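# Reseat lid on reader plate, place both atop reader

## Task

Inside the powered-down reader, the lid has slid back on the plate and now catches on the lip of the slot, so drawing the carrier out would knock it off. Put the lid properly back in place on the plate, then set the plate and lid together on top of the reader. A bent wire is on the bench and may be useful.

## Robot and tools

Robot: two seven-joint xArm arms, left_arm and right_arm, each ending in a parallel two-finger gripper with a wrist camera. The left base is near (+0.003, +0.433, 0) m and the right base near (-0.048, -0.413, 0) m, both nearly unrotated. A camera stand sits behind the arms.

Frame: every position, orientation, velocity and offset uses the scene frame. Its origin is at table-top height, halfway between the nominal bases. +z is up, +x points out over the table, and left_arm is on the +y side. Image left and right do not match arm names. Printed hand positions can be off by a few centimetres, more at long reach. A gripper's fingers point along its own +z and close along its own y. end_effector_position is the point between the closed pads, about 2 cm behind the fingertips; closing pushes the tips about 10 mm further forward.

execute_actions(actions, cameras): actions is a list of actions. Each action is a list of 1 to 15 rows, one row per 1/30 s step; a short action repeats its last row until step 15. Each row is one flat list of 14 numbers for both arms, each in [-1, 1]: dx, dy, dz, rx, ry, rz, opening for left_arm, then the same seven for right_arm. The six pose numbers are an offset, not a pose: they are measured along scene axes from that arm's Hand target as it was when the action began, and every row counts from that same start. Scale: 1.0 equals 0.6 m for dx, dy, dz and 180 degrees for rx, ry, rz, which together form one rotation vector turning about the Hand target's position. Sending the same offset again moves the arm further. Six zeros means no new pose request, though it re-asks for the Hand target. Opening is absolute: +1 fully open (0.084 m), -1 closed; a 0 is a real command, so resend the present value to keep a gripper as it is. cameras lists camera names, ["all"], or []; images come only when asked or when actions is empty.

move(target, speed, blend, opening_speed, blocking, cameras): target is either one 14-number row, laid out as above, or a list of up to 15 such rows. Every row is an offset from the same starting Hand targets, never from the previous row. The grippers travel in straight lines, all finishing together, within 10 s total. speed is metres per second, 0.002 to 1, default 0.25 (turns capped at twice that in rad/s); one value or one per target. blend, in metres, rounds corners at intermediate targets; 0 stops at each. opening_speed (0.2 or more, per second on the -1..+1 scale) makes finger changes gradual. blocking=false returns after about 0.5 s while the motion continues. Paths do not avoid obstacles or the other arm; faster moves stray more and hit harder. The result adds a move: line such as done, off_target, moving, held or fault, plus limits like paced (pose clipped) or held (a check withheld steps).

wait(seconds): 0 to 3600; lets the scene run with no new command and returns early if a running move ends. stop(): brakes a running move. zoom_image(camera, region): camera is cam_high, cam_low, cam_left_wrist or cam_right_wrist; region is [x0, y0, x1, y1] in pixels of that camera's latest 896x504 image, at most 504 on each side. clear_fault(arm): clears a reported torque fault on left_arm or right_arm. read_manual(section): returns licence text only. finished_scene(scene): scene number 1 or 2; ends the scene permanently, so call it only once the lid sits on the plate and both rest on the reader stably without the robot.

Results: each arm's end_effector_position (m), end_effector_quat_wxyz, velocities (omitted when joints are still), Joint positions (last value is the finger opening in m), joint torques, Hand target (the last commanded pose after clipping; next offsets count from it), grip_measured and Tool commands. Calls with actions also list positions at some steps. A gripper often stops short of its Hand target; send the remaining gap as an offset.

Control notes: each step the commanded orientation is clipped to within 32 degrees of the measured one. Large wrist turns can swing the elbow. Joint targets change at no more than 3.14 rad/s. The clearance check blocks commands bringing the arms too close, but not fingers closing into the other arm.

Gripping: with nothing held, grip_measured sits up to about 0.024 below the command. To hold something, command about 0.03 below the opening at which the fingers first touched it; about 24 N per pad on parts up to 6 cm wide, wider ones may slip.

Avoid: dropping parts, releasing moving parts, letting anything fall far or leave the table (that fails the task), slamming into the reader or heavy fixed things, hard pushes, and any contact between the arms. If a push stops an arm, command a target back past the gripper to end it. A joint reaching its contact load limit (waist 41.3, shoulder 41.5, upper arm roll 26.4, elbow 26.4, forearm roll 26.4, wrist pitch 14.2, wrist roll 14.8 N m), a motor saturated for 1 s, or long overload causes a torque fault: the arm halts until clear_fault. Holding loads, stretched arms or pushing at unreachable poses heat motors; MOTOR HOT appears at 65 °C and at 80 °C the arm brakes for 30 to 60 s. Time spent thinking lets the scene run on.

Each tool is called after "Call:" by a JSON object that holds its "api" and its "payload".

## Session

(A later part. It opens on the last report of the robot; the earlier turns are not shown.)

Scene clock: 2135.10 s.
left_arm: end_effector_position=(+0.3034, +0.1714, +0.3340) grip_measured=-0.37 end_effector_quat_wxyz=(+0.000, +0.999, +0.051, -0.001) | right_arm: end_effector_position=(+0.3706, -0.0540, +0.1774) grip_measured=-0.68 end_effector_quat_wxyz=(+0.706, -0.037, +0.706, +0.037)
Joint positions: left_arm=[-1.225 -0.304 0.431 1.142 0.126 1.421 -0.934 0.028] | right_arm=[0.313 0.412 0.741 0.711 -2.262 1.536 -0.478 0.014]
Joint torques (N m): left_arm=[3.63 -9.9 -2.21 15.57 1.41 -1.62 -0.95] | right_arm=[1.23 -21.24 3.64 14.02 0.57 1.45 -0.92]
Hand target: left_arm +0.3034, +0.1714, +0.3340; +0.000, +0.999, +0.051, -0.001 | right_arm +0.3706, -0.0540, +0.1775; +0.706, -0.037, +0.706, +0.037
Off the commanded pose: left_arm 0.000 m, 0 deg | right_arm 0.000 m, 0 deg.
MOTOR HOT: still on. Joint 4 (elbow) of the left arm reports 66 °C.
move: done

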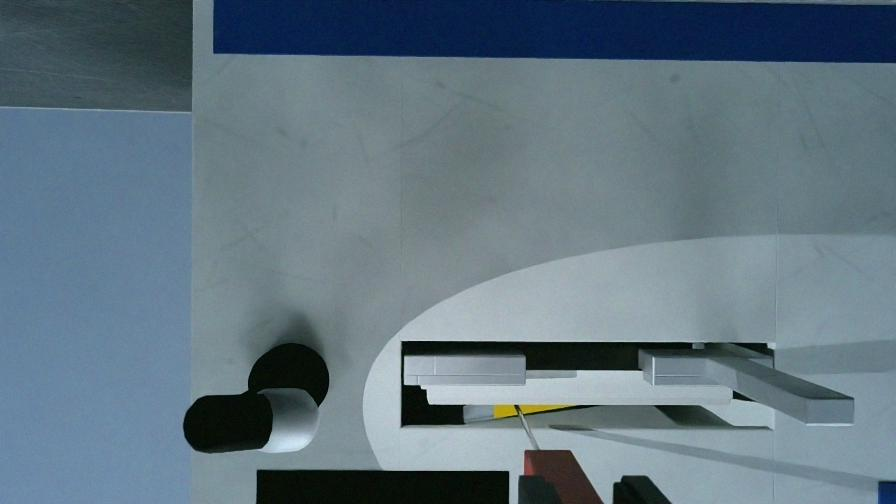

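Call:
{"api": "move", "payload": {"target": [[0,0,0,0,0,0,-0.35,-0.001,0.01,-0.0008,0.4973,0.0514,0,-0.8],[0,0,0,0,0,0,-0.35,-0.0838,0.0015,-0.0008,0.4973,0.0514,0,-0.8],[0,0,0,0,0,0,-0.35,-0.0943,0.1037,-0.0008,0.4973,0.0514,0,-0.8]], "speed": [0.3,0.15,0.15], "cameras": ["cam_right_wrist"]}}

Call:
{"api": "zoom_image", "payload": {"camera": "cam_right_wrist", "region": [430, 140, 570, 440]}}

Scene clock: 2251.67 s.
left_arm: end_effector_position=(+0.3034, +0.1714, +0.3340) grip_measured=-0.37 end_effector_quat_wxyz=(+0.000, +0.999, +0.051, -0.001) | right_arm: end_effector_position=(+0.3140, +0.0082, +0.1770) grip_measured=-0.68 end_effector_quat_wxyz=(+0.474, +0.473, +0.525, +0.526)
Joint positions: left_arm=[-1.225 -0.304 0.431 1.142 0.126 1.421 -0.934 0.028] | right_arm=[0.323 0.639 0.972 0.811 -2.219 1.796 0.957 0.014]
Joint torques (N m): left_arm=[3.52 -10.15 -2.11 15.41 1.17 -1.67 -1.07] | right_arm=[0.91 -14.91 8.05 12.86 -2.25 3.21 -0.67]
Hand target: left_arm +0.3034, +0.1714, +0.3340; +0.000, +0.999, +0.051, -0.001 | right_arm +0.3140, +0.0083, +0.1770; +0.474, +0.473, +0.525, +0.526
Off the commanded pose: left_arm 0.000 m, 0 deg | right_arm 0.000 m, 0 deg.
MOTOR HOT: still on. Joint 4 (elbow) of the left arm reports 67 °C.
move: done

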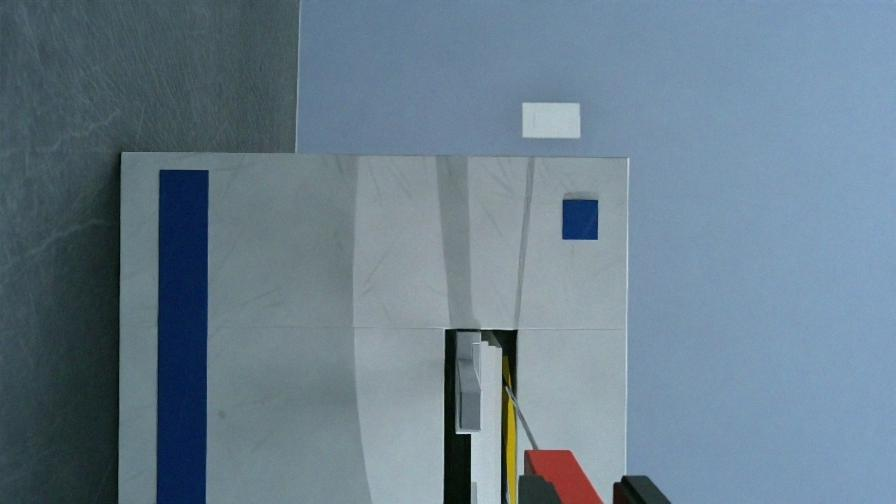

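Scaled by 1.680 from the camera's image (finer frame: 1280x720).

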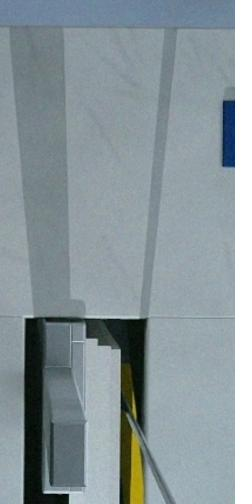

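Call:
{"api": "move", "payload": {"target": [0,0,0,0,0,0,-0.35,0.001,-0.01,0.0008,-0.4973,-0.0514,0,-0.8], "speed": 0.4, "cameras": ["cam_right_wrist"]}}

Call:
{"api": "zoom_image", "payload": {"camera": "cam_right_wrist", "region": [300, 370, 480, 450]}}

Call:
{"api": "zoom_image", "payload": {"camera": "cam_right_wrist", "region": [470, 370, 650, 450]}}

Scene clock: 2268.07 s.
left_arm: end_effector_position=(+0.3034, +0.1714, +0.3340) grip_measured=-0.37 end_effector_quat_wxyz=(+0.000, +0.999, +0.051, -0.001) | right_arm: end_effector_position=(+0.3146, +0.0023, +0.1774) grip_measured=-0.68 end_effector_quat_wxyz=(+0.706, -0.037, +0.706, +0.037)
Joint positions: left_arm=[-1.225 -0.304 0.431 1.142 0.126 1.421 -0.934 0.028] | right_arm=[0.482 0.512 0.793 0.805 -2.127 1.676 -0.541 0.014]
Joint torques (N m): left_arm=[3.59 -9.91 -2.16 15.27 1.33 -1.51 -0.82] | right_arm=[1.09 -22.43 5.05 13.66 0.42 1.2 -0.86]
Hand target: left_arm +0.3034, +0.1714, +0.3340; +0.000, +0.999, +0.051, -0.001 | right_arm +0.3146, +0.0023, +0.1775; +0.706, -0.037, +0.706, +0.037
Off the commanded pose: left_arm 0.000 m, 0 deg | right_arm 0.000 m, 0 deg.
MOTOR HOT: still on. Joint 4 (elbow) of the left arm reports 67 °C.
move: done

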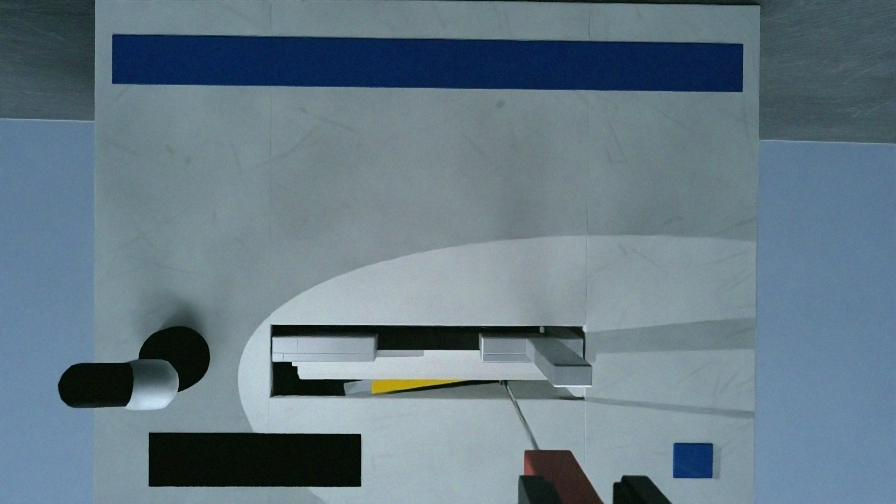

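Scaled by 2.800 from the camera's image (finer frame: 1280x720).

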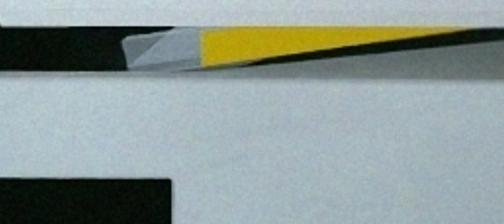

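Scaled by 2.800 from the camera's image (finer frame: 1280x720).

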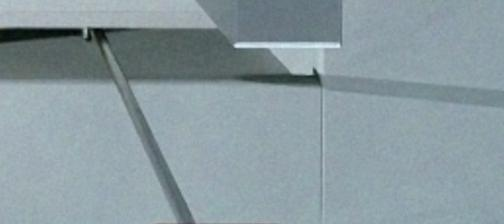

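Call:
{"api": "move", "payload": {"target": [[0,0,0,0,0,0,-0.35,-0.001,0.01,-0.0008,0.4973,0.0514,0,-0.8],[0,0,0,0,0,0,-0.35,0.0985,0.0203,-0.0008,0.4973,0.0514,0,-0.8],[0,0,0,0,0,0,-0.35,0.0995,0.0103,0,0,0,0,-0.8]], "speed": [0.4,0.12,0.3], "cameras": ["cam_right_wrist"]}}

Call:
{"api": "zoom_image", "payload": {"camera": "cam_right_wrist", "region": [220, 380, 440, 450]}}

Call:
{"api": "zoom_image", "payload": {"camera": "cam_right_wrist", "region": [420, 380, 640, 450]}}

Scene clock: 2306.90 s.
left_arm: end_effector_position=(+0.3034, +0.1714, +0.3340) grip_measured=-0.37 end_effector_quat_wxyz=(+0.000, +0.999, +0.051, -0.001) | right_arm: end_effector_position=(+0.3743, +0.0084, +0.1774) grip_measured=-0.68 end_effector_quat_wxyz=(+0.706, -0.037, +0.706, +0.037)
Joint positions: left_arm=[-1.225 -0.304 0.431 1.142 0.126 1.421 -0.934 0.028] | right_arm=[0.458 0.543 0.685 0.909 -2.236 1.561 -0.569 0.014]
Joint torques (N m): left_arm=[3.5 -9.94 -2.34 15.38 1.14 -1.58 -0.97] | right_arm=[-2.89 -23.98 0.15 14.72 1.99 2.5 -0.86]
Hand target: left_arm +0.3034, +0.1714, +0.3340; +0.000, +0.999, +0.051, -0.001 | right_arm +0.3743, +0.0084, +0.1775; +0.706, -0.037, +0.706, +0.037
Off the commanded pose: left_arm 0.000 m, 0 deg | right_arm 0.000 m, 0 deg.
MOTOR HOT: still on. Joint 4 (elbow) of the left arm reports 67 °C.
move: done

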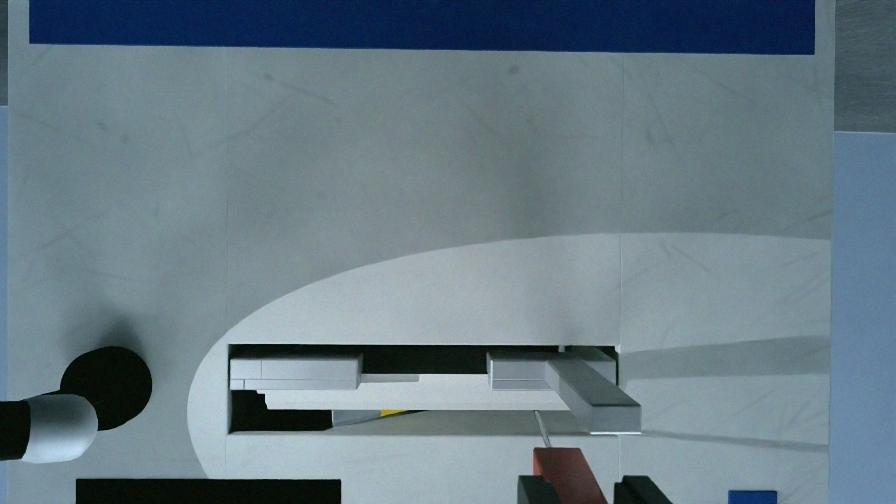

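Scaled by 2.291 from the camera's image (finer frame: 1280x720).

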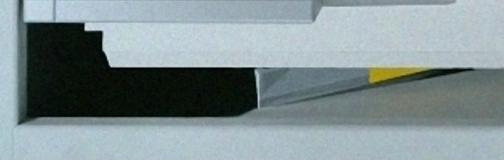

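Scaled by 2.291 from the camera's image (finer frame: 1280x720).

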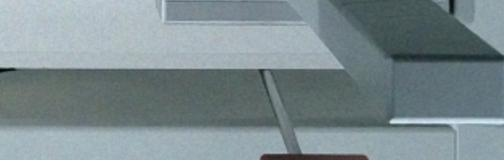

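Call:
{"api": "move", "payload": {"target": [[0,0,0,0,0,0,-0.35,-0.0995,-0.0103,0,0,0,0,-0.8],[0,0,0,0,0,0,-0.35,-0.0892,-0.1100,0,0,0,0,-0.8]], "speed": [0.15,0.2], "cameras": ["cam_right_wrist"]}}

Call:
{"api": "zoom_image", "payload": {"camera": "cam_right_wrist", "region": [400, 360, 600, 440]}}

Scene clock: 2407.80 s.
left_arm: end_effector_position=(+0.3034, +0.1714, +0.3340) grip_measured=-0.37 end_effector_quat_wxyz=(+0.000, +0.999, +0.051, -0.001) | right_arm: end_effector_position=(+0.3208, -0.0575, +0.1775) grip_measured=-0.68 end_effector_quat_wxyz=(+0.706, -0.037, +0.706, +0.037)
Joint positions: left_arm=[-1.225 -0.304 0.431 1.142 0.126 1.421 -0.934 0.028] | right_arm=[0.423 0.347 0.755 0.628 -2.125 1.584 -0.436 0.014]
Joint torques (N m): left_arm=[3.74 -9.86 -2.28 15.61 1.44 -1.69 -1.02] | right_arm=[-1.9 -19.75 4.81 9.73 -1.82 1.36 0.97]
Hand target: left_arm +0.3034, +0.1714, +0.3340; +0.000, +0.999, +0.051, -0.001 | right_arm +0.3208, -0.0576, +0.1775; +0.706, -0.037, +0.706, +0.037
Off the commanded pose: left_arm 0.000 m, 0 deg | right_arm 0.000 m, 0 deg.
MOTOR HOT: still on. Joint 4 (elbow) of the left arm reports 68 °C.
move: done

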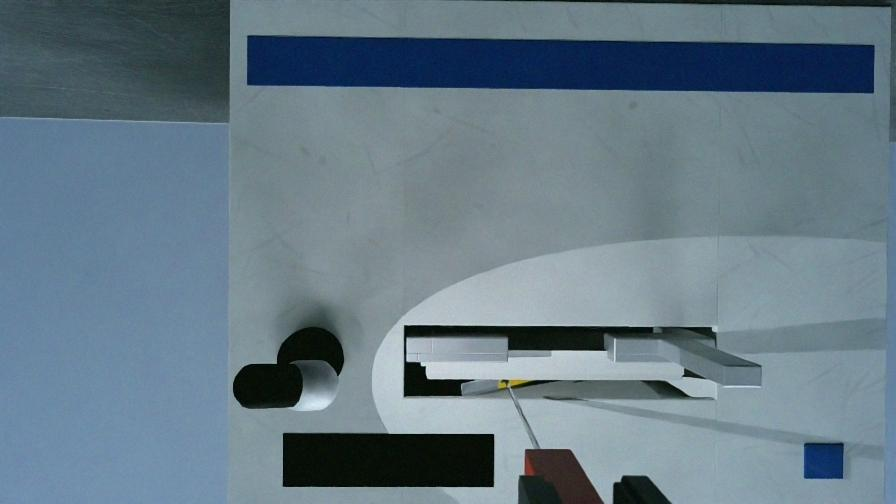

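Scaled by 2.520 from the camera's image (finer frame: 1280x720).

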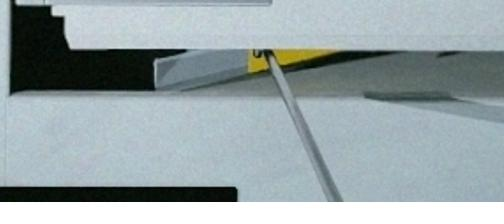

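Call:
{"api": "move", "payload": {"target": [[0,0,0,0,0,0,-0.35,-0.001,0.01,-0.0008,0.4973,0.0514,0,-0.8],[0,0,0,0,0,0,-0.35,-0.20,-0.0105,-0.0008,0.4973,0.0514,0,-0.8],[0.02,0,-0.05,0,0,0,-0.35,-0.2013,-0.4375,0.1208,0.4973,0.0514,0,-0.8],[0.04,-0.22,-0.12,0,-0.25,0,-0.35,-0.2013,-0.4375,0.1208,0.4973,0.0514,0,-0.8]], "speed": [0.4,0.2,0.4,0.35]}}

Scene clock: 2477.27 s.
left_arm: end_effector_position=(+0.3034, +0.1714, +0.3340) grip_measured=-0.37 end_effector_quat_wxyz=(+0.000, +0.999, +0.051, -0.001) | right_arm: end_effector_position=(+0.3208, -0.0576, +0.1775) grip_measured=-0.68 end_effector_quat_wxyz=(+0.706, -0.037, +0.706, +0.037)
Joint positions: left_arm=[-1.225 -0.304 0.431 1.142 0.126 1.421 -0.934 0.028] | right_arm=[0.423 0.347 0.755 0.628 -2.125 1.584 -0.436 0.014]
Joint torques (N m): left_arm=[0.05 -7.69 -1.53 16.45 0.06 -1.19 -0.11] | right_arm=[-0.35 -16.03 3.77 11.41 -0.56 2.27 0.07]
Hand target: left_arm +0.3034, +0.1714, +0.3340; +0.000, +0.999, +0.051, -0.001 | right_arm +0.3208, -0.0576, +0.1775; +0.706, -0.037, +0.706, +0.037
Tool commands: left_gripper/opening=-0.35 right_gripper/opening=-0.8
CONTROL GIVEN BACK BY A PERSON. The link to the robot was lost, through no command of yours. It is back now. Nothing of this call ran. Your reply's later calls are not run. The arms hold where they stopped. Where a move or wait says "fault", it means the lost link, not a fault of the arm. Commands run again from your next reply on.
MOTOR HOT: still on. Joint 4 (elbow) of the left arm reports 69 °C.
move: fault; path passed 0 of 4 targets

Call:
{"api": "move", "payload": {"target": [[0,0,0,0,0,0,-0.35,-0.001,0.01,-0.0008,0.4973,0.0514,0,-0.8],[0,0,0,0,0,0,-0.35,-0.20,-0.0105,-0.0008,0.4973,0.0514,0,-0.8],[0.02,0,-0.05,0,0,0,-0.35,-0.2013,-0.4375,0.1208,0.4973,0.0514,0,-0.8],[0.04,-0.22,-0.12,0,-0.25,0,-0.35,-0.2013,-0.4375,0.1208,0.4973,0.0514,0,-0.8]], "speed": [0.4,0.2,0.4,0.35], "cameras": ["cam_left_wrist","cam_high"]}}

Scene clock: 2492.33 s.
left_arm: end_effector_position=(+0.3109, +0.1714, +0.3155) grip_measured=-0.37 end_effector_quat_wxyz=(+0.000, +0.999, +0.051, -0.001) | right_arm: end_effector_position=(+0.2061, -0.1654, +0.2020) grip_measured=-0.68 end_effector_quat_wxyz=(+0.512, +0.463, +0.487, +0.535)
Joint positions: left_arm=[-1.22 -0.287 0.447 1.104 0.125 1.367 -0.918 0.028] | right_arm=[0.284 -0.03 1.28 0.259 -1.624 1.627 1.301 0.014]
Joint torques (N m): left_arm=[3.78 -5.16 -0.78 15.35 -1.75 -1.56 0.85] | right_arm=[-1.99 -1.66 0.75 11.02 -1.61 3.73 0.99]
Hand target: left_arm +0.3109, +0.1714, +0.3155; +0.000, +0.999, +0.051, -0.001 (not the last commanded pose) | right_arm +0.2061, -0.1654, +0.2020; +0.512, +0.463, +0.487, +0.535 (not the last commanded pose)
Off the commanded pose: left_arm 0.143 m, 45 deg | right_arm 0.162 m, 6 deg.
CONTROL GIVEN BACK BY A PERSON, as an earlier result said. Commands run again.
MOTOR HOT: still on. Joint 4 (elbow) of the left arm reports 70 °C.
led back after a hold (right arm): the arm was led back toward your command in small steps, so it may still be short of it.
move: held (right_arm; a check stopped the path), off_target (left_arm; braked when a check withheld steps of right_arm); path passed 2 of 4 targets; limits=held
pose unreachable (right arm): on one or more control steps of this call, first in action 0 (counted from 0), this arm could not follow its commanded pose, so it was not sent that pose on those steps. It may still have moved: this result reports where it is.
cause: moving toward the commanded pose would bring two parts of the arm too close to each other (joints 3 (upper arm roll) to 5 (forearm roll) lie between them).
Images, in order (width x height): cam_high 896x504, cam_left_wrist 896x504.

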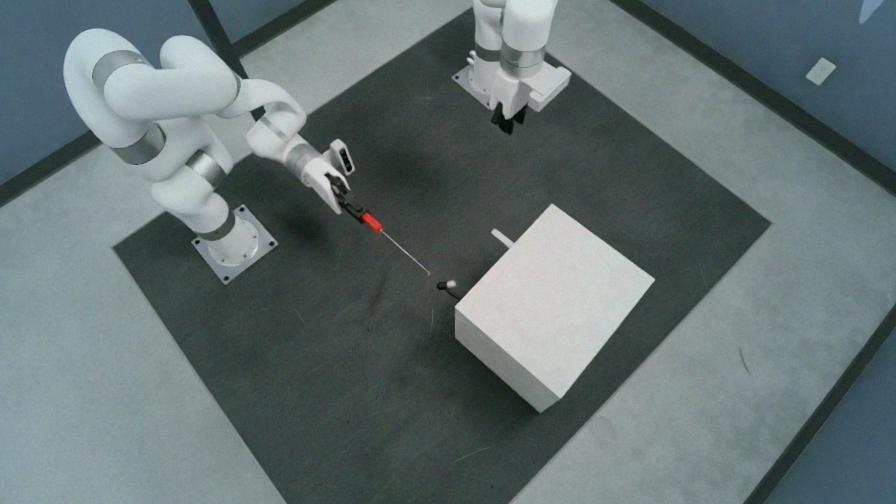

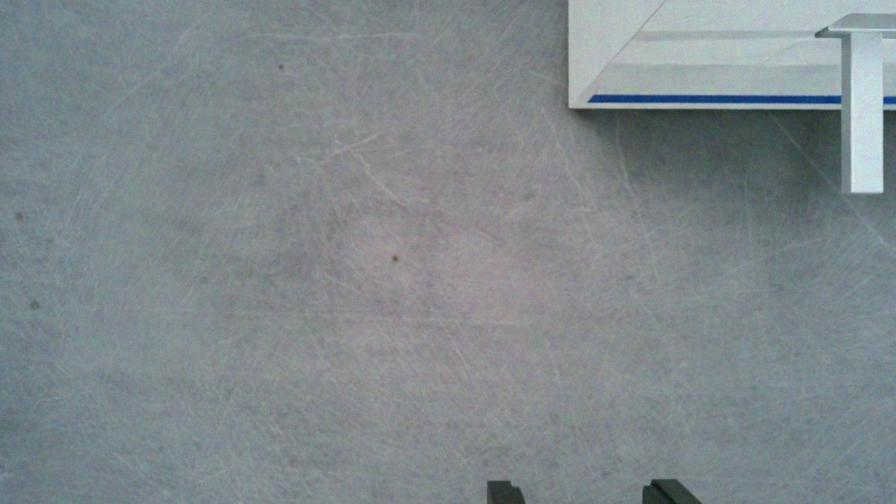

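Call:
{"api": "move", "payload": {"target": [[0,0,0,0,0,0,-0.35,0,0,0.1633,0,0,0,-0.8],[0.0318,-0.119,-0.109,0.0229,-0.2211,0,-0.35,0.1567,-0.275,0.1633,0,0,0,-0.8],[0.1148,-0.3795,-0.3075,0.0429,-0.4145,0,-0.35,0.1567,-0.275,0.1633,0,0,0,-0.8]], "speed": [0.3,0.35,0.3], "cameras": ["cam_left_wrist","cam_high"]}}

Scene clock: 2523.03 s.
left_arm: end_effector_position=(+0.3798, -0.0562, +0.1310) grip_measured=-0.37 end_effector_quat_wxyz=(-0.032, +0.793, +0.040, +0.608) | right_arm: end_effector_position=(+0.3001, -0.3304, +0.3000) grip_measured=-0.68 end_effector_quat_wxyz=(+0.512, +0.463, +0.487, +0.535)
Joint positions: left_arm=[-1.319 0.625 0.064 1.29 1.536 1.214 -2.445 0.028] | right_arm=[0.351 -1.083 0.019 -0.043 -2.613 0.698 1.132 0.014]
Joint torques (N m): left_arm=[-4.05 -17.11 1.14 14.93 -0.88 1.4 0.75] | right_arm=[-1.84 5.37 -0.58 20.61 -1.21 1.49 1]
Hand target: left_arm +0.3797, -0.0563, +0.1310; -0.032, +0.793, +0.040, +0.608 | right_arm +0.3001, -0.3304, +0.3000; +0.512, +0.463, +0.487, +0.535
Off the commanded pose: left_arm 0.000 m, 0 deg | right_arm 0.000 m, 0 deg.
MOTOR HOT: still on. Joint 4 (elbow) of the left arm reports 69 °C.
move: done
Images, in order (width x height): cam_high 896x504, cam_left_wrist 896x504.

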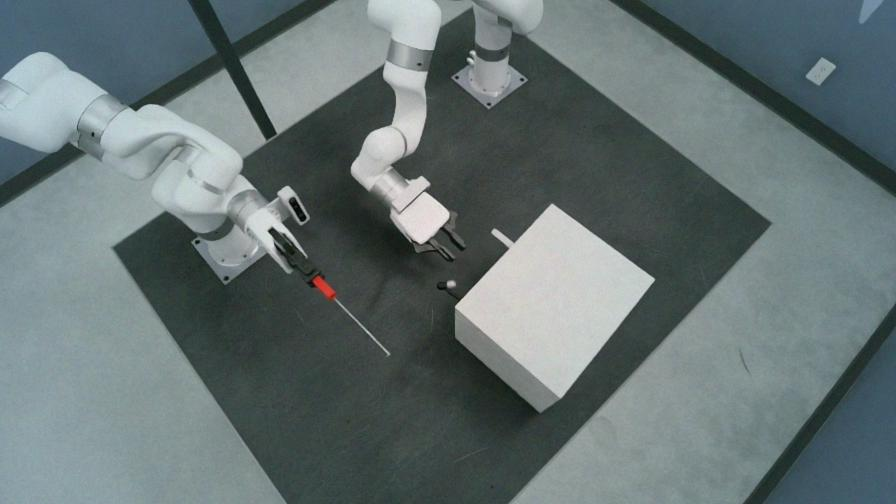

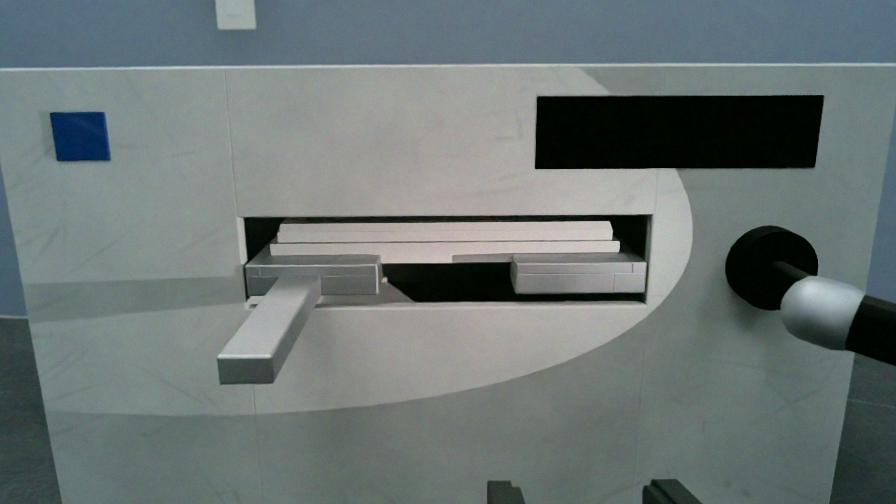

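Call:
{"api": "zoom_image", "payload": {"camera": "cam_left_wrist", "region": [340, 200, 540, 320]}}

Call:
{"api": "zoom_image", "payload": {"camera": "cam_left_wrist", "region": [235, 200, 435, 320]}}

Scaled by 2.520 from the camera's image (finer frame: 1280x720).

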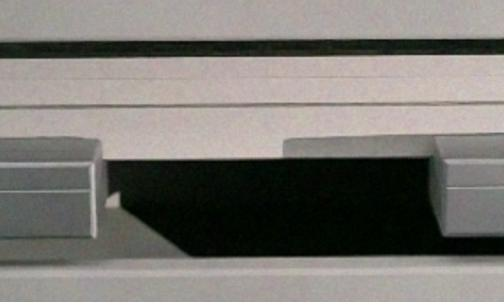

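Scaled by 2.520 from the camera's image (finer frame: 1280x720).

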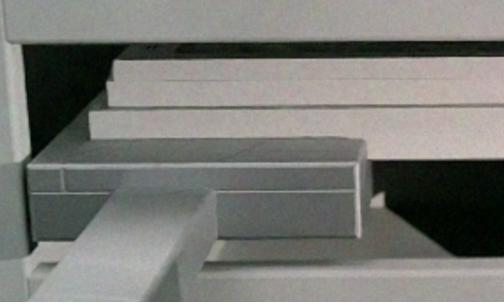

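Call:
{"api": "move", "payload": {"target": [[-0.083,0.2605,0.1983,-0.02,0.1934,0,-0.35,0,0,0,0,0,0,-0.8],[-0.133,0.4272,0.315,-0.0429,0.4145,0,-0.35,-0.0905,0.4463,-0.0833,-0.0013,0.0302,0.0181,-0.8],[-0.133,0.4272,0.315,-0.0429,0.4145,0,-0.35,-0.0905,0.4463,-0.2053,-0.0013,0.0302,0.0181,-0.8]], "speed": [0.4,0.35,0.15], "cameras": ["cam_right_wrist"]}}

Call:
{"api": "zoom_image", "payload": {"camera": "cam_right_wrist", "region": [420, 180, 560, 480]}}

Scene clock: 2630.33 s.
left_arm: end_effector_position=(+0.2999, +0.2001, +0.3200) grip_measured=-0.37 end_effector_quat_wxyz=(+0.000, +0.999, +0.051, -0.001) | right_arm: end_effector_position=(+0.2458, -0.0626, +0.1768) grip_measured=-0.68 end_effector_quat_wxyz=(+0.473, +0.473, +0.525, +0.526)
Joint positions: left_arm=[-1.18 -0.385 0.424 1.038 0.157 1.395 -0.915 0.028] | right_arm=[0.691 0.27 0.712 0.55 -1.887 1.64 1.193 0.014]
Joint torques (N m): left_arm=[2.47 -4.03 -1.07 17.73 -1.98 -0.78 0.92] | right_arm=[1.08 -11.72 1.35 12.66 -1.76 3.58 1.03]
Hand target: left_arm +0.2999, +0.2001, +0.3200; +0.000, +0.999, +0.051, -0.001 | right_arm +0.2458, -0.0626, +0.1768; +0.473, +0.473, +0.525, +0.526
Off the commanded pose: left_arm 0.000 m, 0 deg | right_arm 0.000 m, 0 deg.
MOTOR HOT: still on. Joint 4 (elbow) of the left arm reports 66 °C.
move: done

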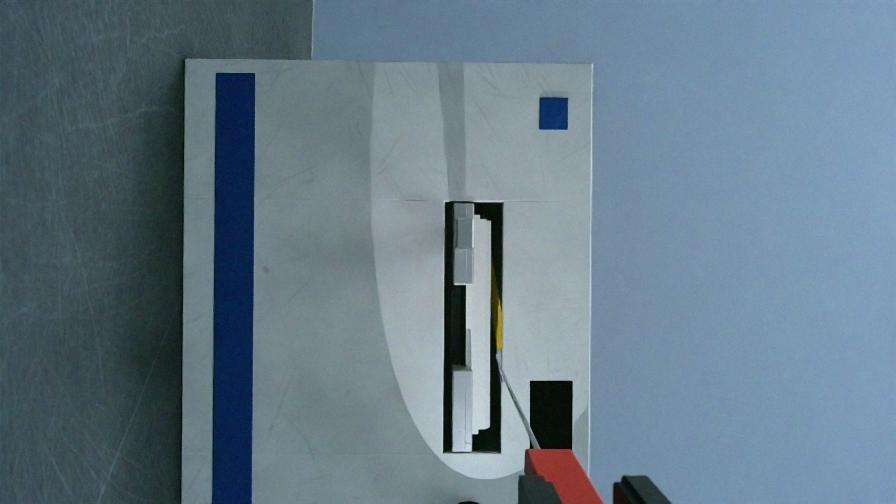

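Scaled by 1.680 from the camera's image (finer frame: 1280x720).

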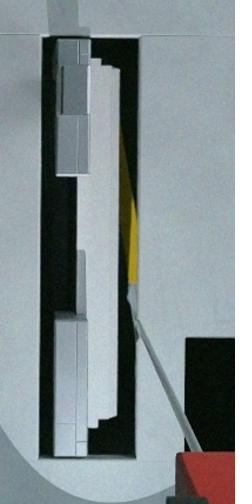

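Call:
{"api": "move", "payload": {"target": [[0,0,0,0,0,0,-0.35,0.1525,0.01576,0,0,0,0,-0.8]], "speed": 0.05, "cameras": ["cam_right_wrist"]}}

Scene clock: 2683.27 s.
left_arm: end_effector_position=(+0.2999, +0.2001, +0.3200) grip_measured=-0.37 end_effector_quat_wxyz=(+0.000, +0.999, +0.051, -0.001) | right_arm: end_effector_position=(+0.3373, -0.0532, +0.1768) grip_measured=-0.68 end_effector_quat_wxyz=(+0.473, +0.473, +0.525, +0.526)
Joint positions: left_arm=[-1.18 -0.385 0.424 1.038 0.157 1.395 -0.915 0.028] | right_arm=[0.567 0.333 0.571 0.669 -2.14 1.518 1.152 0.014]
Joint torques (N m): left_arm=[2.36 -4.01 -1.34 17.61 -1.75 -0.72 0.97] | right_arm=[-1.9 -14.53 1.74 13.86 -1.73 1.35 -0.73]
Hand target: left_arm +0.2999, +0.2001, +0.3200; +0.000, +0.999, +0.051, -0.001 | right_arm +0.3373, -0.0532, +0.1768; +0.473, +0.473, +0.525, +0.526
Off the commanded pose: left_arm 0.000 m, 0 deg | right_arm 0.000 m, 0 deg.
MOTOR HOT: still on. Joint 4 (elbow) of the left arm reports 73 °C.
move: done

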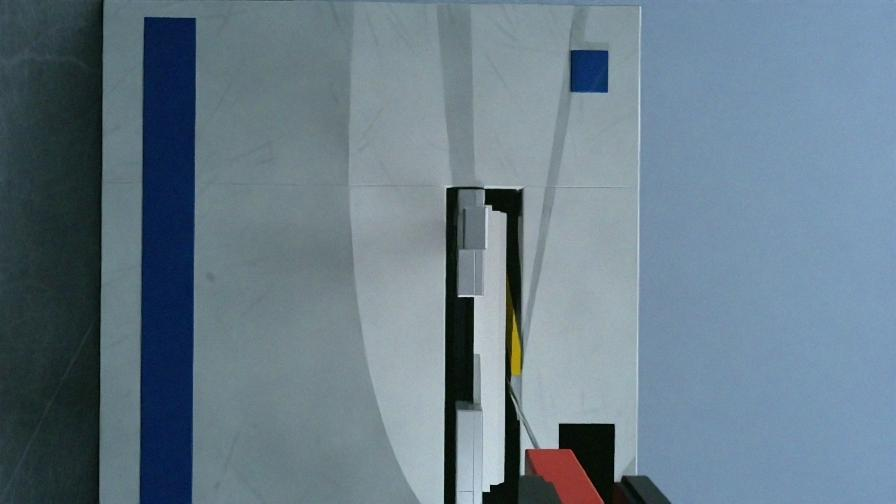

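Call:
{"api": "zoom_image", "payload": {"camera": "cam_right_wrist", "region": [430, 170, 650, 504]}}

Scaled by 1.509 from the camera's image (finer frame: 1280x720).

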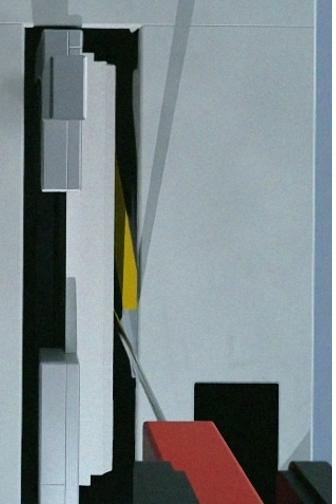

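Call:
{"api": "move", "payload": {"target": [[0,0,0,0,0,0,-0.35,0.0331,0.0036,0.0005,0,0,0,-0.8],[0,0,0,0,0,0,-0.35,0.0718,0.09975,0.0005,0,0,0,-0.8]], "speed": 0.04, "cameras": ["cam_right_wrist"]}}

Call:
{"api": "zoom_image", "payload": {"camera": "cam_right_wrist", "region": [400, 150, 650, 504]}}

Scene clock: 2731.57 s.
left_arm: end_effector_position=(+0.2999, +0.2001, +0.3200) grip_measured=-0.37 end_effector_quat_wxyz=(+0.000, +0.999, +0.051, -0.001) | right_arm: end_effector_position=(+0.3804, +0.0067, +0.1771) grip_measured=-0.68 end_effector_quat_wxyz=(+0.473, +0.473, +0.525, +0.526)
Joint positions: left_arm=[-1.18 -0.385 0.424 1.038 0.157 1.395 -0.915 0.028] | right_arm=[0.584 0.501 0.534 0.92 -2.206 1.494 1.041 0.014]
Joint torques (N m): left_arm=[2.46 -3.93 -1.41 17.45 -1.98 -0.86 0.88] | right_arm=[1.15 -18.9 3.23 15.08 -1.89 1.51 -0.72]
Hand target: left_arm +0.2999, +0.2001, +0.3200; +0.000, +0.999, +0.051, -0.001 | right_arm +0.3804, +0.0067, +0.1771; +0.473, +0.473, +0.525, +0.526
Off the commanded pose: left_arm 0.000 m, 0 deg | right_arm 0.000 m, 0 deg.
MOTOR HOT: still on. Joint 4 (elbow) of the left arm reports 74 °C.
move: done

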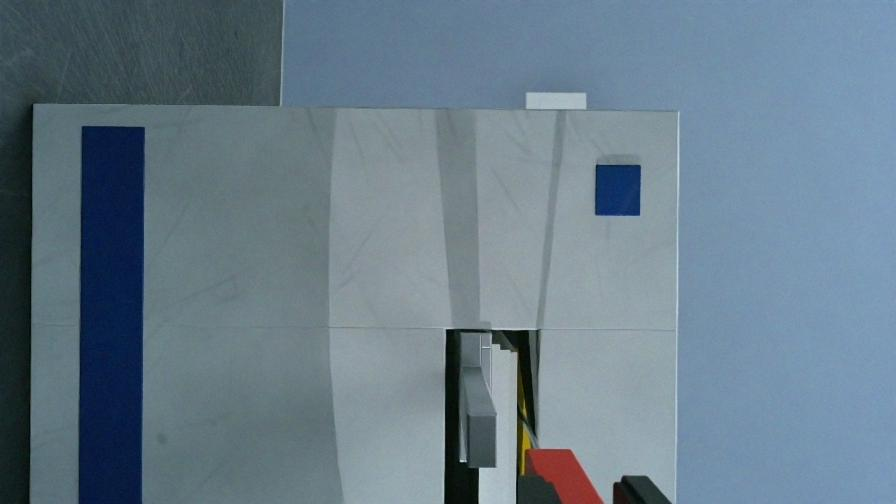

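Scaled by 1.424 from the camera's image (finer frame: 1280x720).

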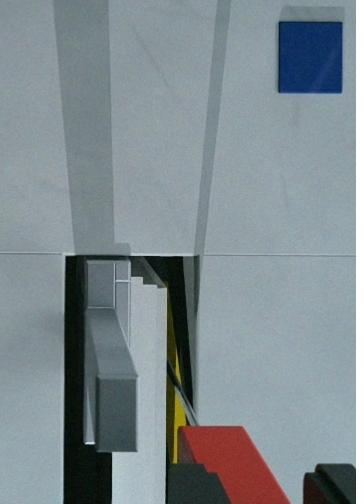

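Call:
{"api": "move", "payload": {"target": [[0,0,0,0,0,0,-0.35,0.0014,-0.0134,-0.0033,-0.4973,-0.0514,0,-0.8]], "speed": 0.3, "cameras": ["cam_right_wrist"]}}

Call:
{"api": "zoom_image", "payload": {"camera": "cam_right_wrist", "region": [280, 130, 640, 400]}}

Scene clock: 2754.90 s.
left_arm: end_effector_position=(+0.2999, +0.2001, +0.3200) grip_measured=-0.37 end_effector_quat_wxyz=(+0.000, +0.999, +0.051, -0.001) | right_arm: end_effector_position=(+0.3812, -0.0014, +0.1751) grip_measured=-0.68 end_effector_quat_wxyz=(+0.705, -0.037, +0.707, +0.037)
Joint positions: left_arm=[-1.18 -0.385 0.424 1.038 0.157 1.395 -0.915 0.028] | right_arm=[0.72 0.457 0.376 0.904 -2.171 1.43 -0.483 0.014]
Joint torques (N m): left_arm=[2.28 -3.9 -1.51 17.64 -1.43 -0.62 0.84] | right_arm=[0.71 -25.18 1.1 14.54 0.91 0.98 -0.84]
Hand target: left_arm +0.2999, +0.2001, +0.3200; +0.000, +0.999, +0.051, -0.001 | right_arm +0.3812, -0.0014, +0.1751; +0.705, -0.037, +0.707, +0.037
Off the commanded pose: left_arm 0.000 m, 0 deg | right_arm 0.000 m, 0 deg.
MOTOR HOT: still on. Joint 4 (elbow) of the left arm reports 74 °C.
move: done

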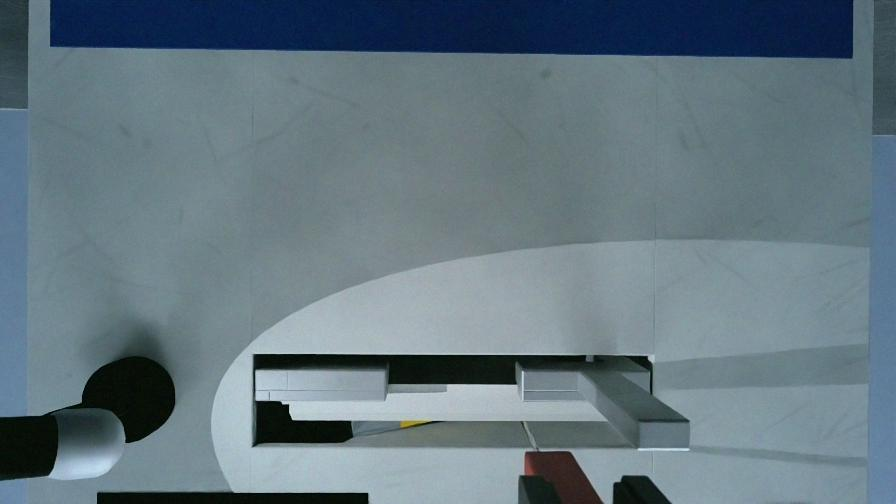

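Scaled by 1.400 from the camera's image (finer frame: 1280x720).

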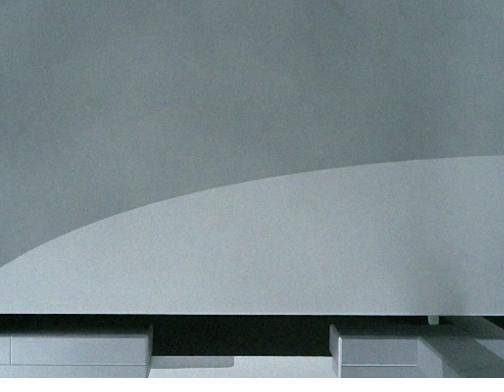

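Call:
{"api": "zoom_image", "payload": {"camera": "cam_right_wrist", "region": [240, 340, 680, 470]}}

Scaled by 1.145 from the camera's image (finer frame: 1280x720).

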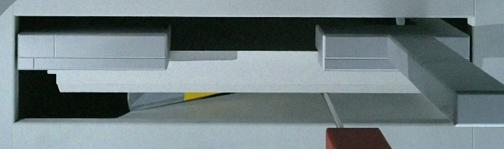

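Call:
{"api": "move", "payload": {"target": [[0,0,0,0,0,0,-0.35,0,0,-0.0035,0.00086,-0.00829,0,-0.8],[0,0,0,0,0,0,-0.35,-0.0249,-0.00257,-0.0035,0.00086,-0.00829,0,-0.8]], "speed": 0.04, "cameras": ["cam_right_wrist"]}}

Call:
{"api": "zoom_image", "payload": {"camera": "cam_right_wrist", "region": [240, 340, 680, 470]}}

Scene clock: 2792.53 s.
left_arm: end_effector_position=(+0.2999, +0.2001, +0.3200) grip_measured=-0.37 end_effector_quat_wxyz=(+0.000, +0.999, +0.051, -0.001) | right_arm: end_effector_position=(+0.3663, -0.0029, +0.1730) grip_measured=-0.68 end_effector_quat_wxyz=(+0.714, -0.037, +0.698, +0.038)
Joint positions: left_arm=[-1.18 -0.385 0.424 1.038 0.157 1.395 -0.915 0.028] | right_arm=[0.747 0.463 0.385 0.877 -2.157 1.492 -0.461 0.014]
Joint torques (N m): left_arm=[2.15 -3.85 -1.26 17.59 -1.76 -0.82 0.89] | right_arm=[1.1 -25.6 3.57 11.01 0.47 3.51 0.93]
Hand target: left_arm +0.2999, +0.2001, +0.3200; +0.000, +0.999, +0.051, -0.001 | right_arm +0.3663, -0.0029, +0.1730; +0.714, -0.037, +0.698, +0.038
Off the commanded pose: left_arm 0.000 m, 0 deg | right_arm 0.000 m, 0 deg.
MOTOR HOT: still on. Joint 4 (elbow) of the left arm reports 74 °C.
move: done

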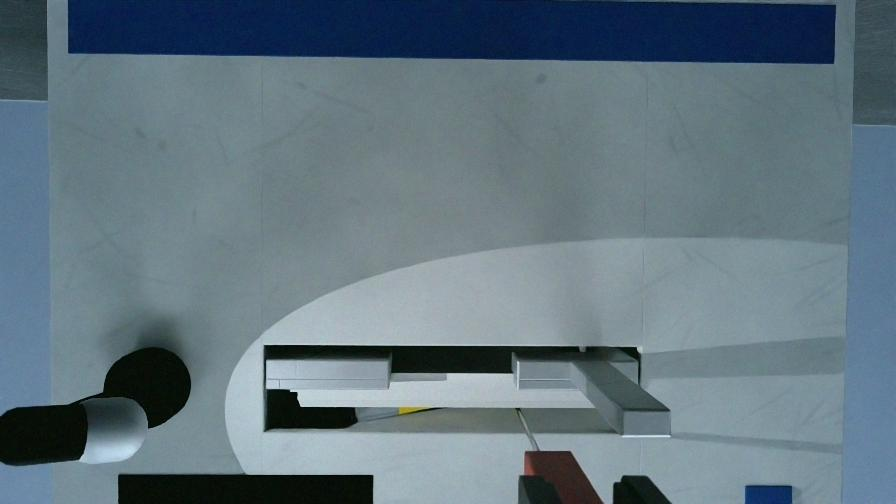

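Scaled by 1.145 from the camera's image (finer frame: 1280x720).

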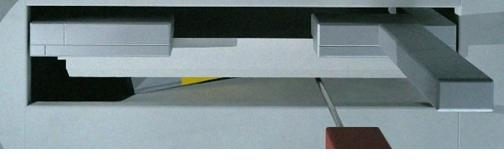

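Call:
{"api": "move", "payload": {"target": [[-0.1667,0.0833,0.4667,0,0,0,-0.35,-0.0166,-0.0017,0,0,0,0,-0.8]], "speed": 0.2, "cameras": ["cam_right_wrist"]}}

Call:
{"api": "zoom_image", "payload": {"camera": "cam_right_wrist", "region": [240, 320, 680, 470]}}

Scene clock: 2844.73 s.
left_arm: end_effector_position=(+0.1999, +0.2500, +0.6000) grip_measured=-0.37 end_effector_quat_wxyz=(+0.000, +0.999, +0.051, -0.001) | right_arm: end_effector_position=(+0.3563, -0.0039, +0.1730) grip_measured=-0.68 end_effector_quat_wxyz=(+0.714, -0.037, +0.698, +0.038)
Joint positions: left_arm=[-1.215 -0.225 0.309 2.097 0.091 2.311 -0.954 0.028] | right_arm=[0.758 0.454 0.396 0.858 -2.138 1.507 -0.457 0.014]
Joint torques (N m): left_arm=[3.89 -2.23 0.06 10.85 -1.86 -0.76 0.89] | right_arm=[1.09 -25.36 3.62 10.88 0.57 3.44 0.95]
Hand target: left_arm +0.1999, +0.2500, +0.6000; +0.000, +0.999, +0.051, -0.001 | right_arm +0.3563, -0.0039, +0.1730; +0.714, -0.037, +0.698, +0.038
Off the commanded pose: left_arm 0.000 m, 0 deg | right_arm 0.000 m, 0 deg.
MOTOR HOT: still on. Joint 4 (elbow) of the left arm reports 74 °C.
move: done

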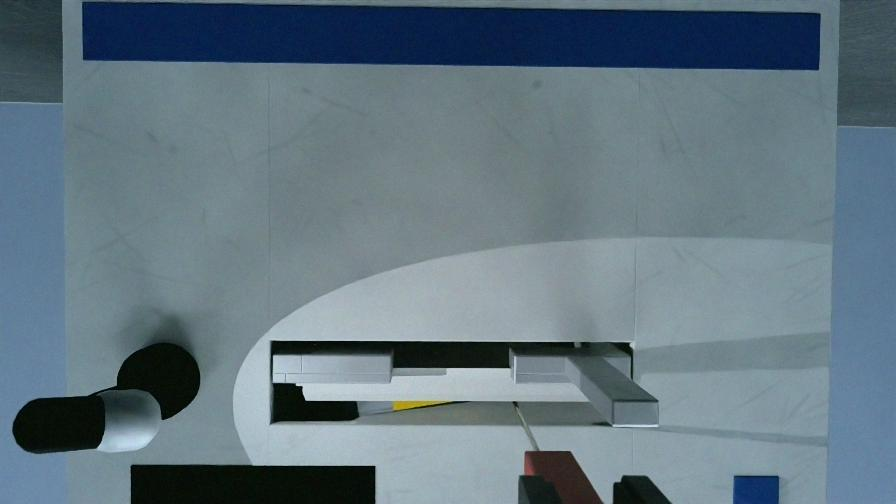

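Scaled by 1.145 from the camera's image (finer frame: 1280x720).

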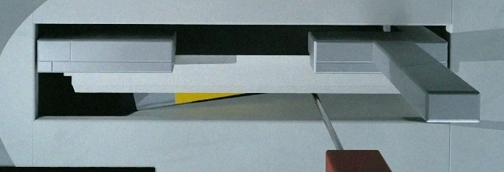

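Call:
{"api": "move", "payload": {"target": [[0,0,0,0,0,0,-0.35,-0.0166,-0.0017,0,0,0,0,-0.8]], "speed": 0.03, "cameras": ["cam_right_wrist"]}}

Call:
{"api": "zoom_image", "payload": {"camera": "cam_right_wrist", "region": [240, 320, 680, 470]}}

Scene clock: 2853.10 s.
left_arm: end_effector_position=(+0.1999, +0.2500, +0.6000) grip_measured=-0.37 end_effector_quat_wxyz=(+0.000, +0.999, +0.051, -0.001) | right_arm: end_effector_position=(+0.3463, -0.0050, +0.1730) grip_measured=-0.68 end_effector_quat_wxyz=(+0.714, -0.037, +0.698, +0.038)
Joint positions: left_arm=[-1.215 -0.225 0.309 2.097 0.091 2.311 -0.954 0.028] | right_arm=[0.769 0.444 0.408 0.84 -2.118 1.522 -0.453 0.014]
Joint torques (N m): left_arm=[3.89 -2.46 0.04 10.88 -1.71 -0.71 0.89] | right_arm=[1.22 -25.16 3.62 10.92 0.55 3.52 0.96]
Hand target: left_arm +0.1999, +0.2500, +0.6000; +0.000, +0.999, +0.051, -0.001 | right_arm +0.3463, -0.0050, +0.1730; +0.714, -0.037, +0.698, +0.038
Off the commanded pose: left_arm 0.000 m, 0 deg | right_arm 0.000 m, 0 deg.
MOTOR HOT: still on. Joint 4 (elbow) of the left arm reports 71 °C.
move: done

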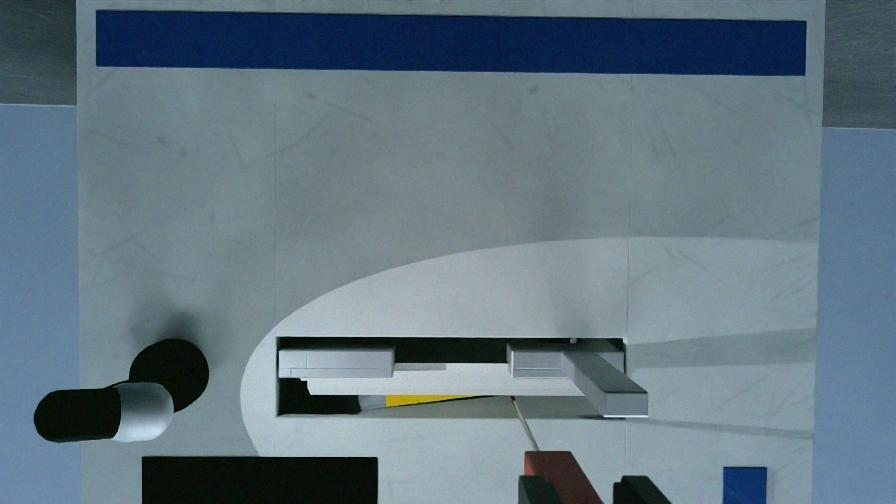

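Scaled by 1.145 from the camera's image (finer frame: 1280x720).

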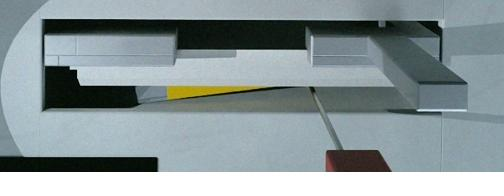

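Call:
{"api": "move", "payload": {"target": [[0,0,0,0,0,0,-0.35,-0.0166,-0.0017,0,0,0,0,-0.8]], "speed": 0.03, "cameras": ["cam_right_wrist"]}}

Call:
{"api": "zoom_image", "payload": {"camera": "cam_right_wrist", "region": [240, 320, 680, 470]}}

Scene clock: 2866.03 s.
left_arm: end_effector_position=(+0.1999, +0.2500, +0.6000) grip_measured=-0.37 end_effector_quat_wxyz=(+0.000, +0.999, +0.051, -0.001) | right_arm: end_effector_position=(+0.3364, -0.0060, +0.1730) grip_measured=-0.68 end_effector_quat_wxyz=(+0.714, -0.037, +0.698, +0.038)
Joint positions: left_arm=[-1.215 -0.225 0.309 2.097 0.091 2.311 -0.954 0.028] | right_arm=[0.78 0.436 0.419 0.823 -2.098 1.537 -0.449 0.014]
Joint torques (N m): left_arm=[4.01 -2.45 0.13 10.73 -1.76 -0.81 0.91] | right_arm=[1.15 -24.62 3.71 10.46 0.54 3.45 0.94]
Hand target: left_arm +0.1999, +0.2500, +0.6000; +0.000, +0.999, +0.051, -0.001 | right_arm +0.3364, -0.0060, +0.1730; +0.714, -0.037, +0.698, +0.038
Off the commanded pose: left_arm 0.000 m, 0 deg | right_arm 0.000 m, 0 deg.
MOTOR HOT: still on. Joint 4 (elbow) of the left arm reports 68 °C.
move: done

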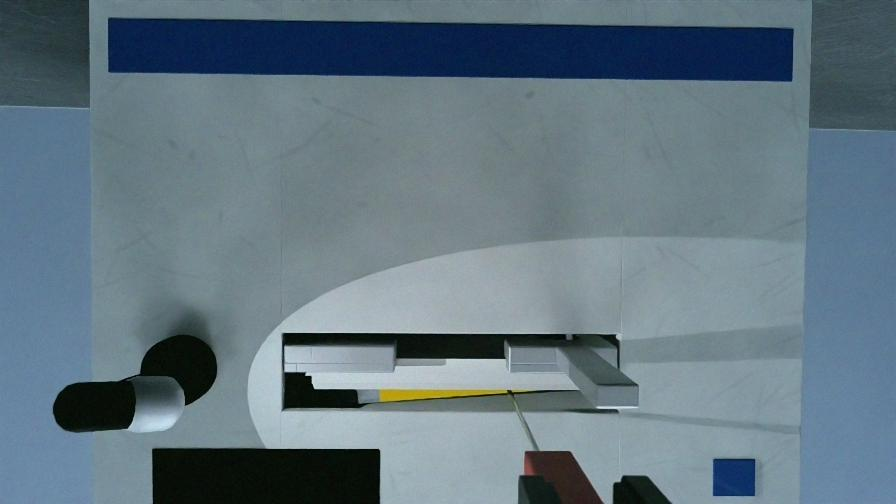

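Scaled by 1.145 from the camera's image (finer frame: 1280x720).

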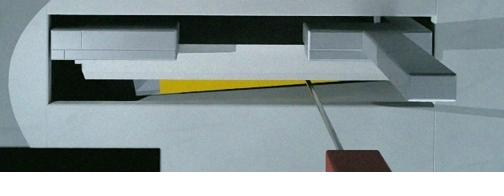

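Call:
{"api": "move", "payload": {"target": [[0,0,0,0,0,0,-0.35,0.0047,-0.0196,-0.0227,0.00257,-0.02487,0,-0.8]], "speed": 0.06, "cameras": ["cam_right_wrist"]}}

Call:
{"api": "zoom_image", "payload": {"camera": "cam_right_wrist", "region": [240, 280, 680, 430]}}

Scene clock: 3071.60 s.
left_arm: end_effector_position=(+0.1999, +0.2500, +0.6000) grip_measured=-0.37 end_effector_quat_wxyz=(+0.000, +0.999, +0.051, -0.001) | right_arm: end_effector_position=(+0.3392, -0.0178, +0.1594) grip_measured=-0.68 end_effector_quat_wxyz=(+0.741, -0.035, +0.669, +0.039)
Joint positions: left_arm=[-1.215 -0.225 0.309 2.097 0.091 2.311 -0.954 0.028] | right_arm=[0.806 0.514 0.385 0.81 -2.15 1.66 -0.376 0.014]
Joint torques (N m): left_arm=[3.66 -2.23 0.17 10.75 -1.87 -0.82 0.9] | right_arm=[1.01 -18.52 1.41 12.42 -1.76 3.73 0.98]
Hand target: left_arm +0.1999, +0.2500, +0.6000; +0.000, +0.999, +0.051, -0.001 | right_arm +0.3392, -0.0177, +0.1594; +0.741, -0.035, +0.669, +0.039
Off the commanded pose: left_arm 0.000 m, 0 deg | right_arm 0.000 m, 0 deg.
MOTOR HOT: still on. Joint 4 (elbow) of the left arm reports 63 °C.
move: done

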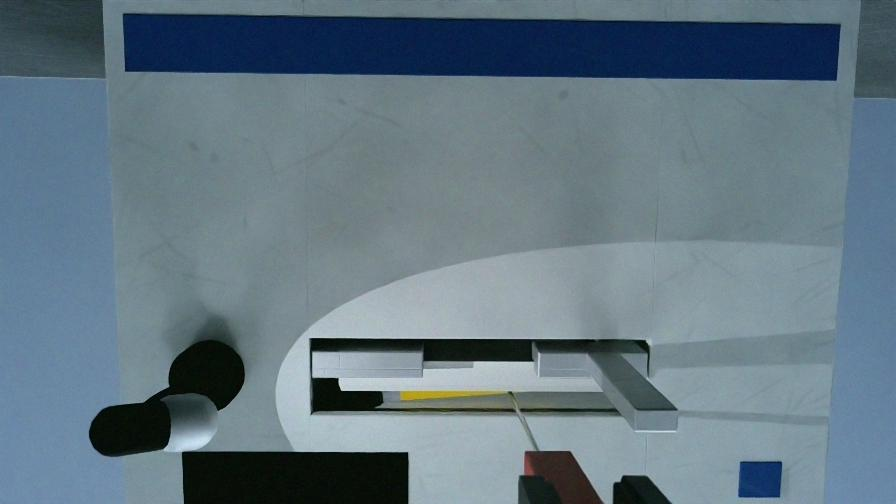

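Scaled by 1.145 from the camera's image (finer frame: 1280x720).

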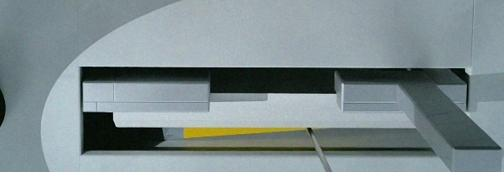

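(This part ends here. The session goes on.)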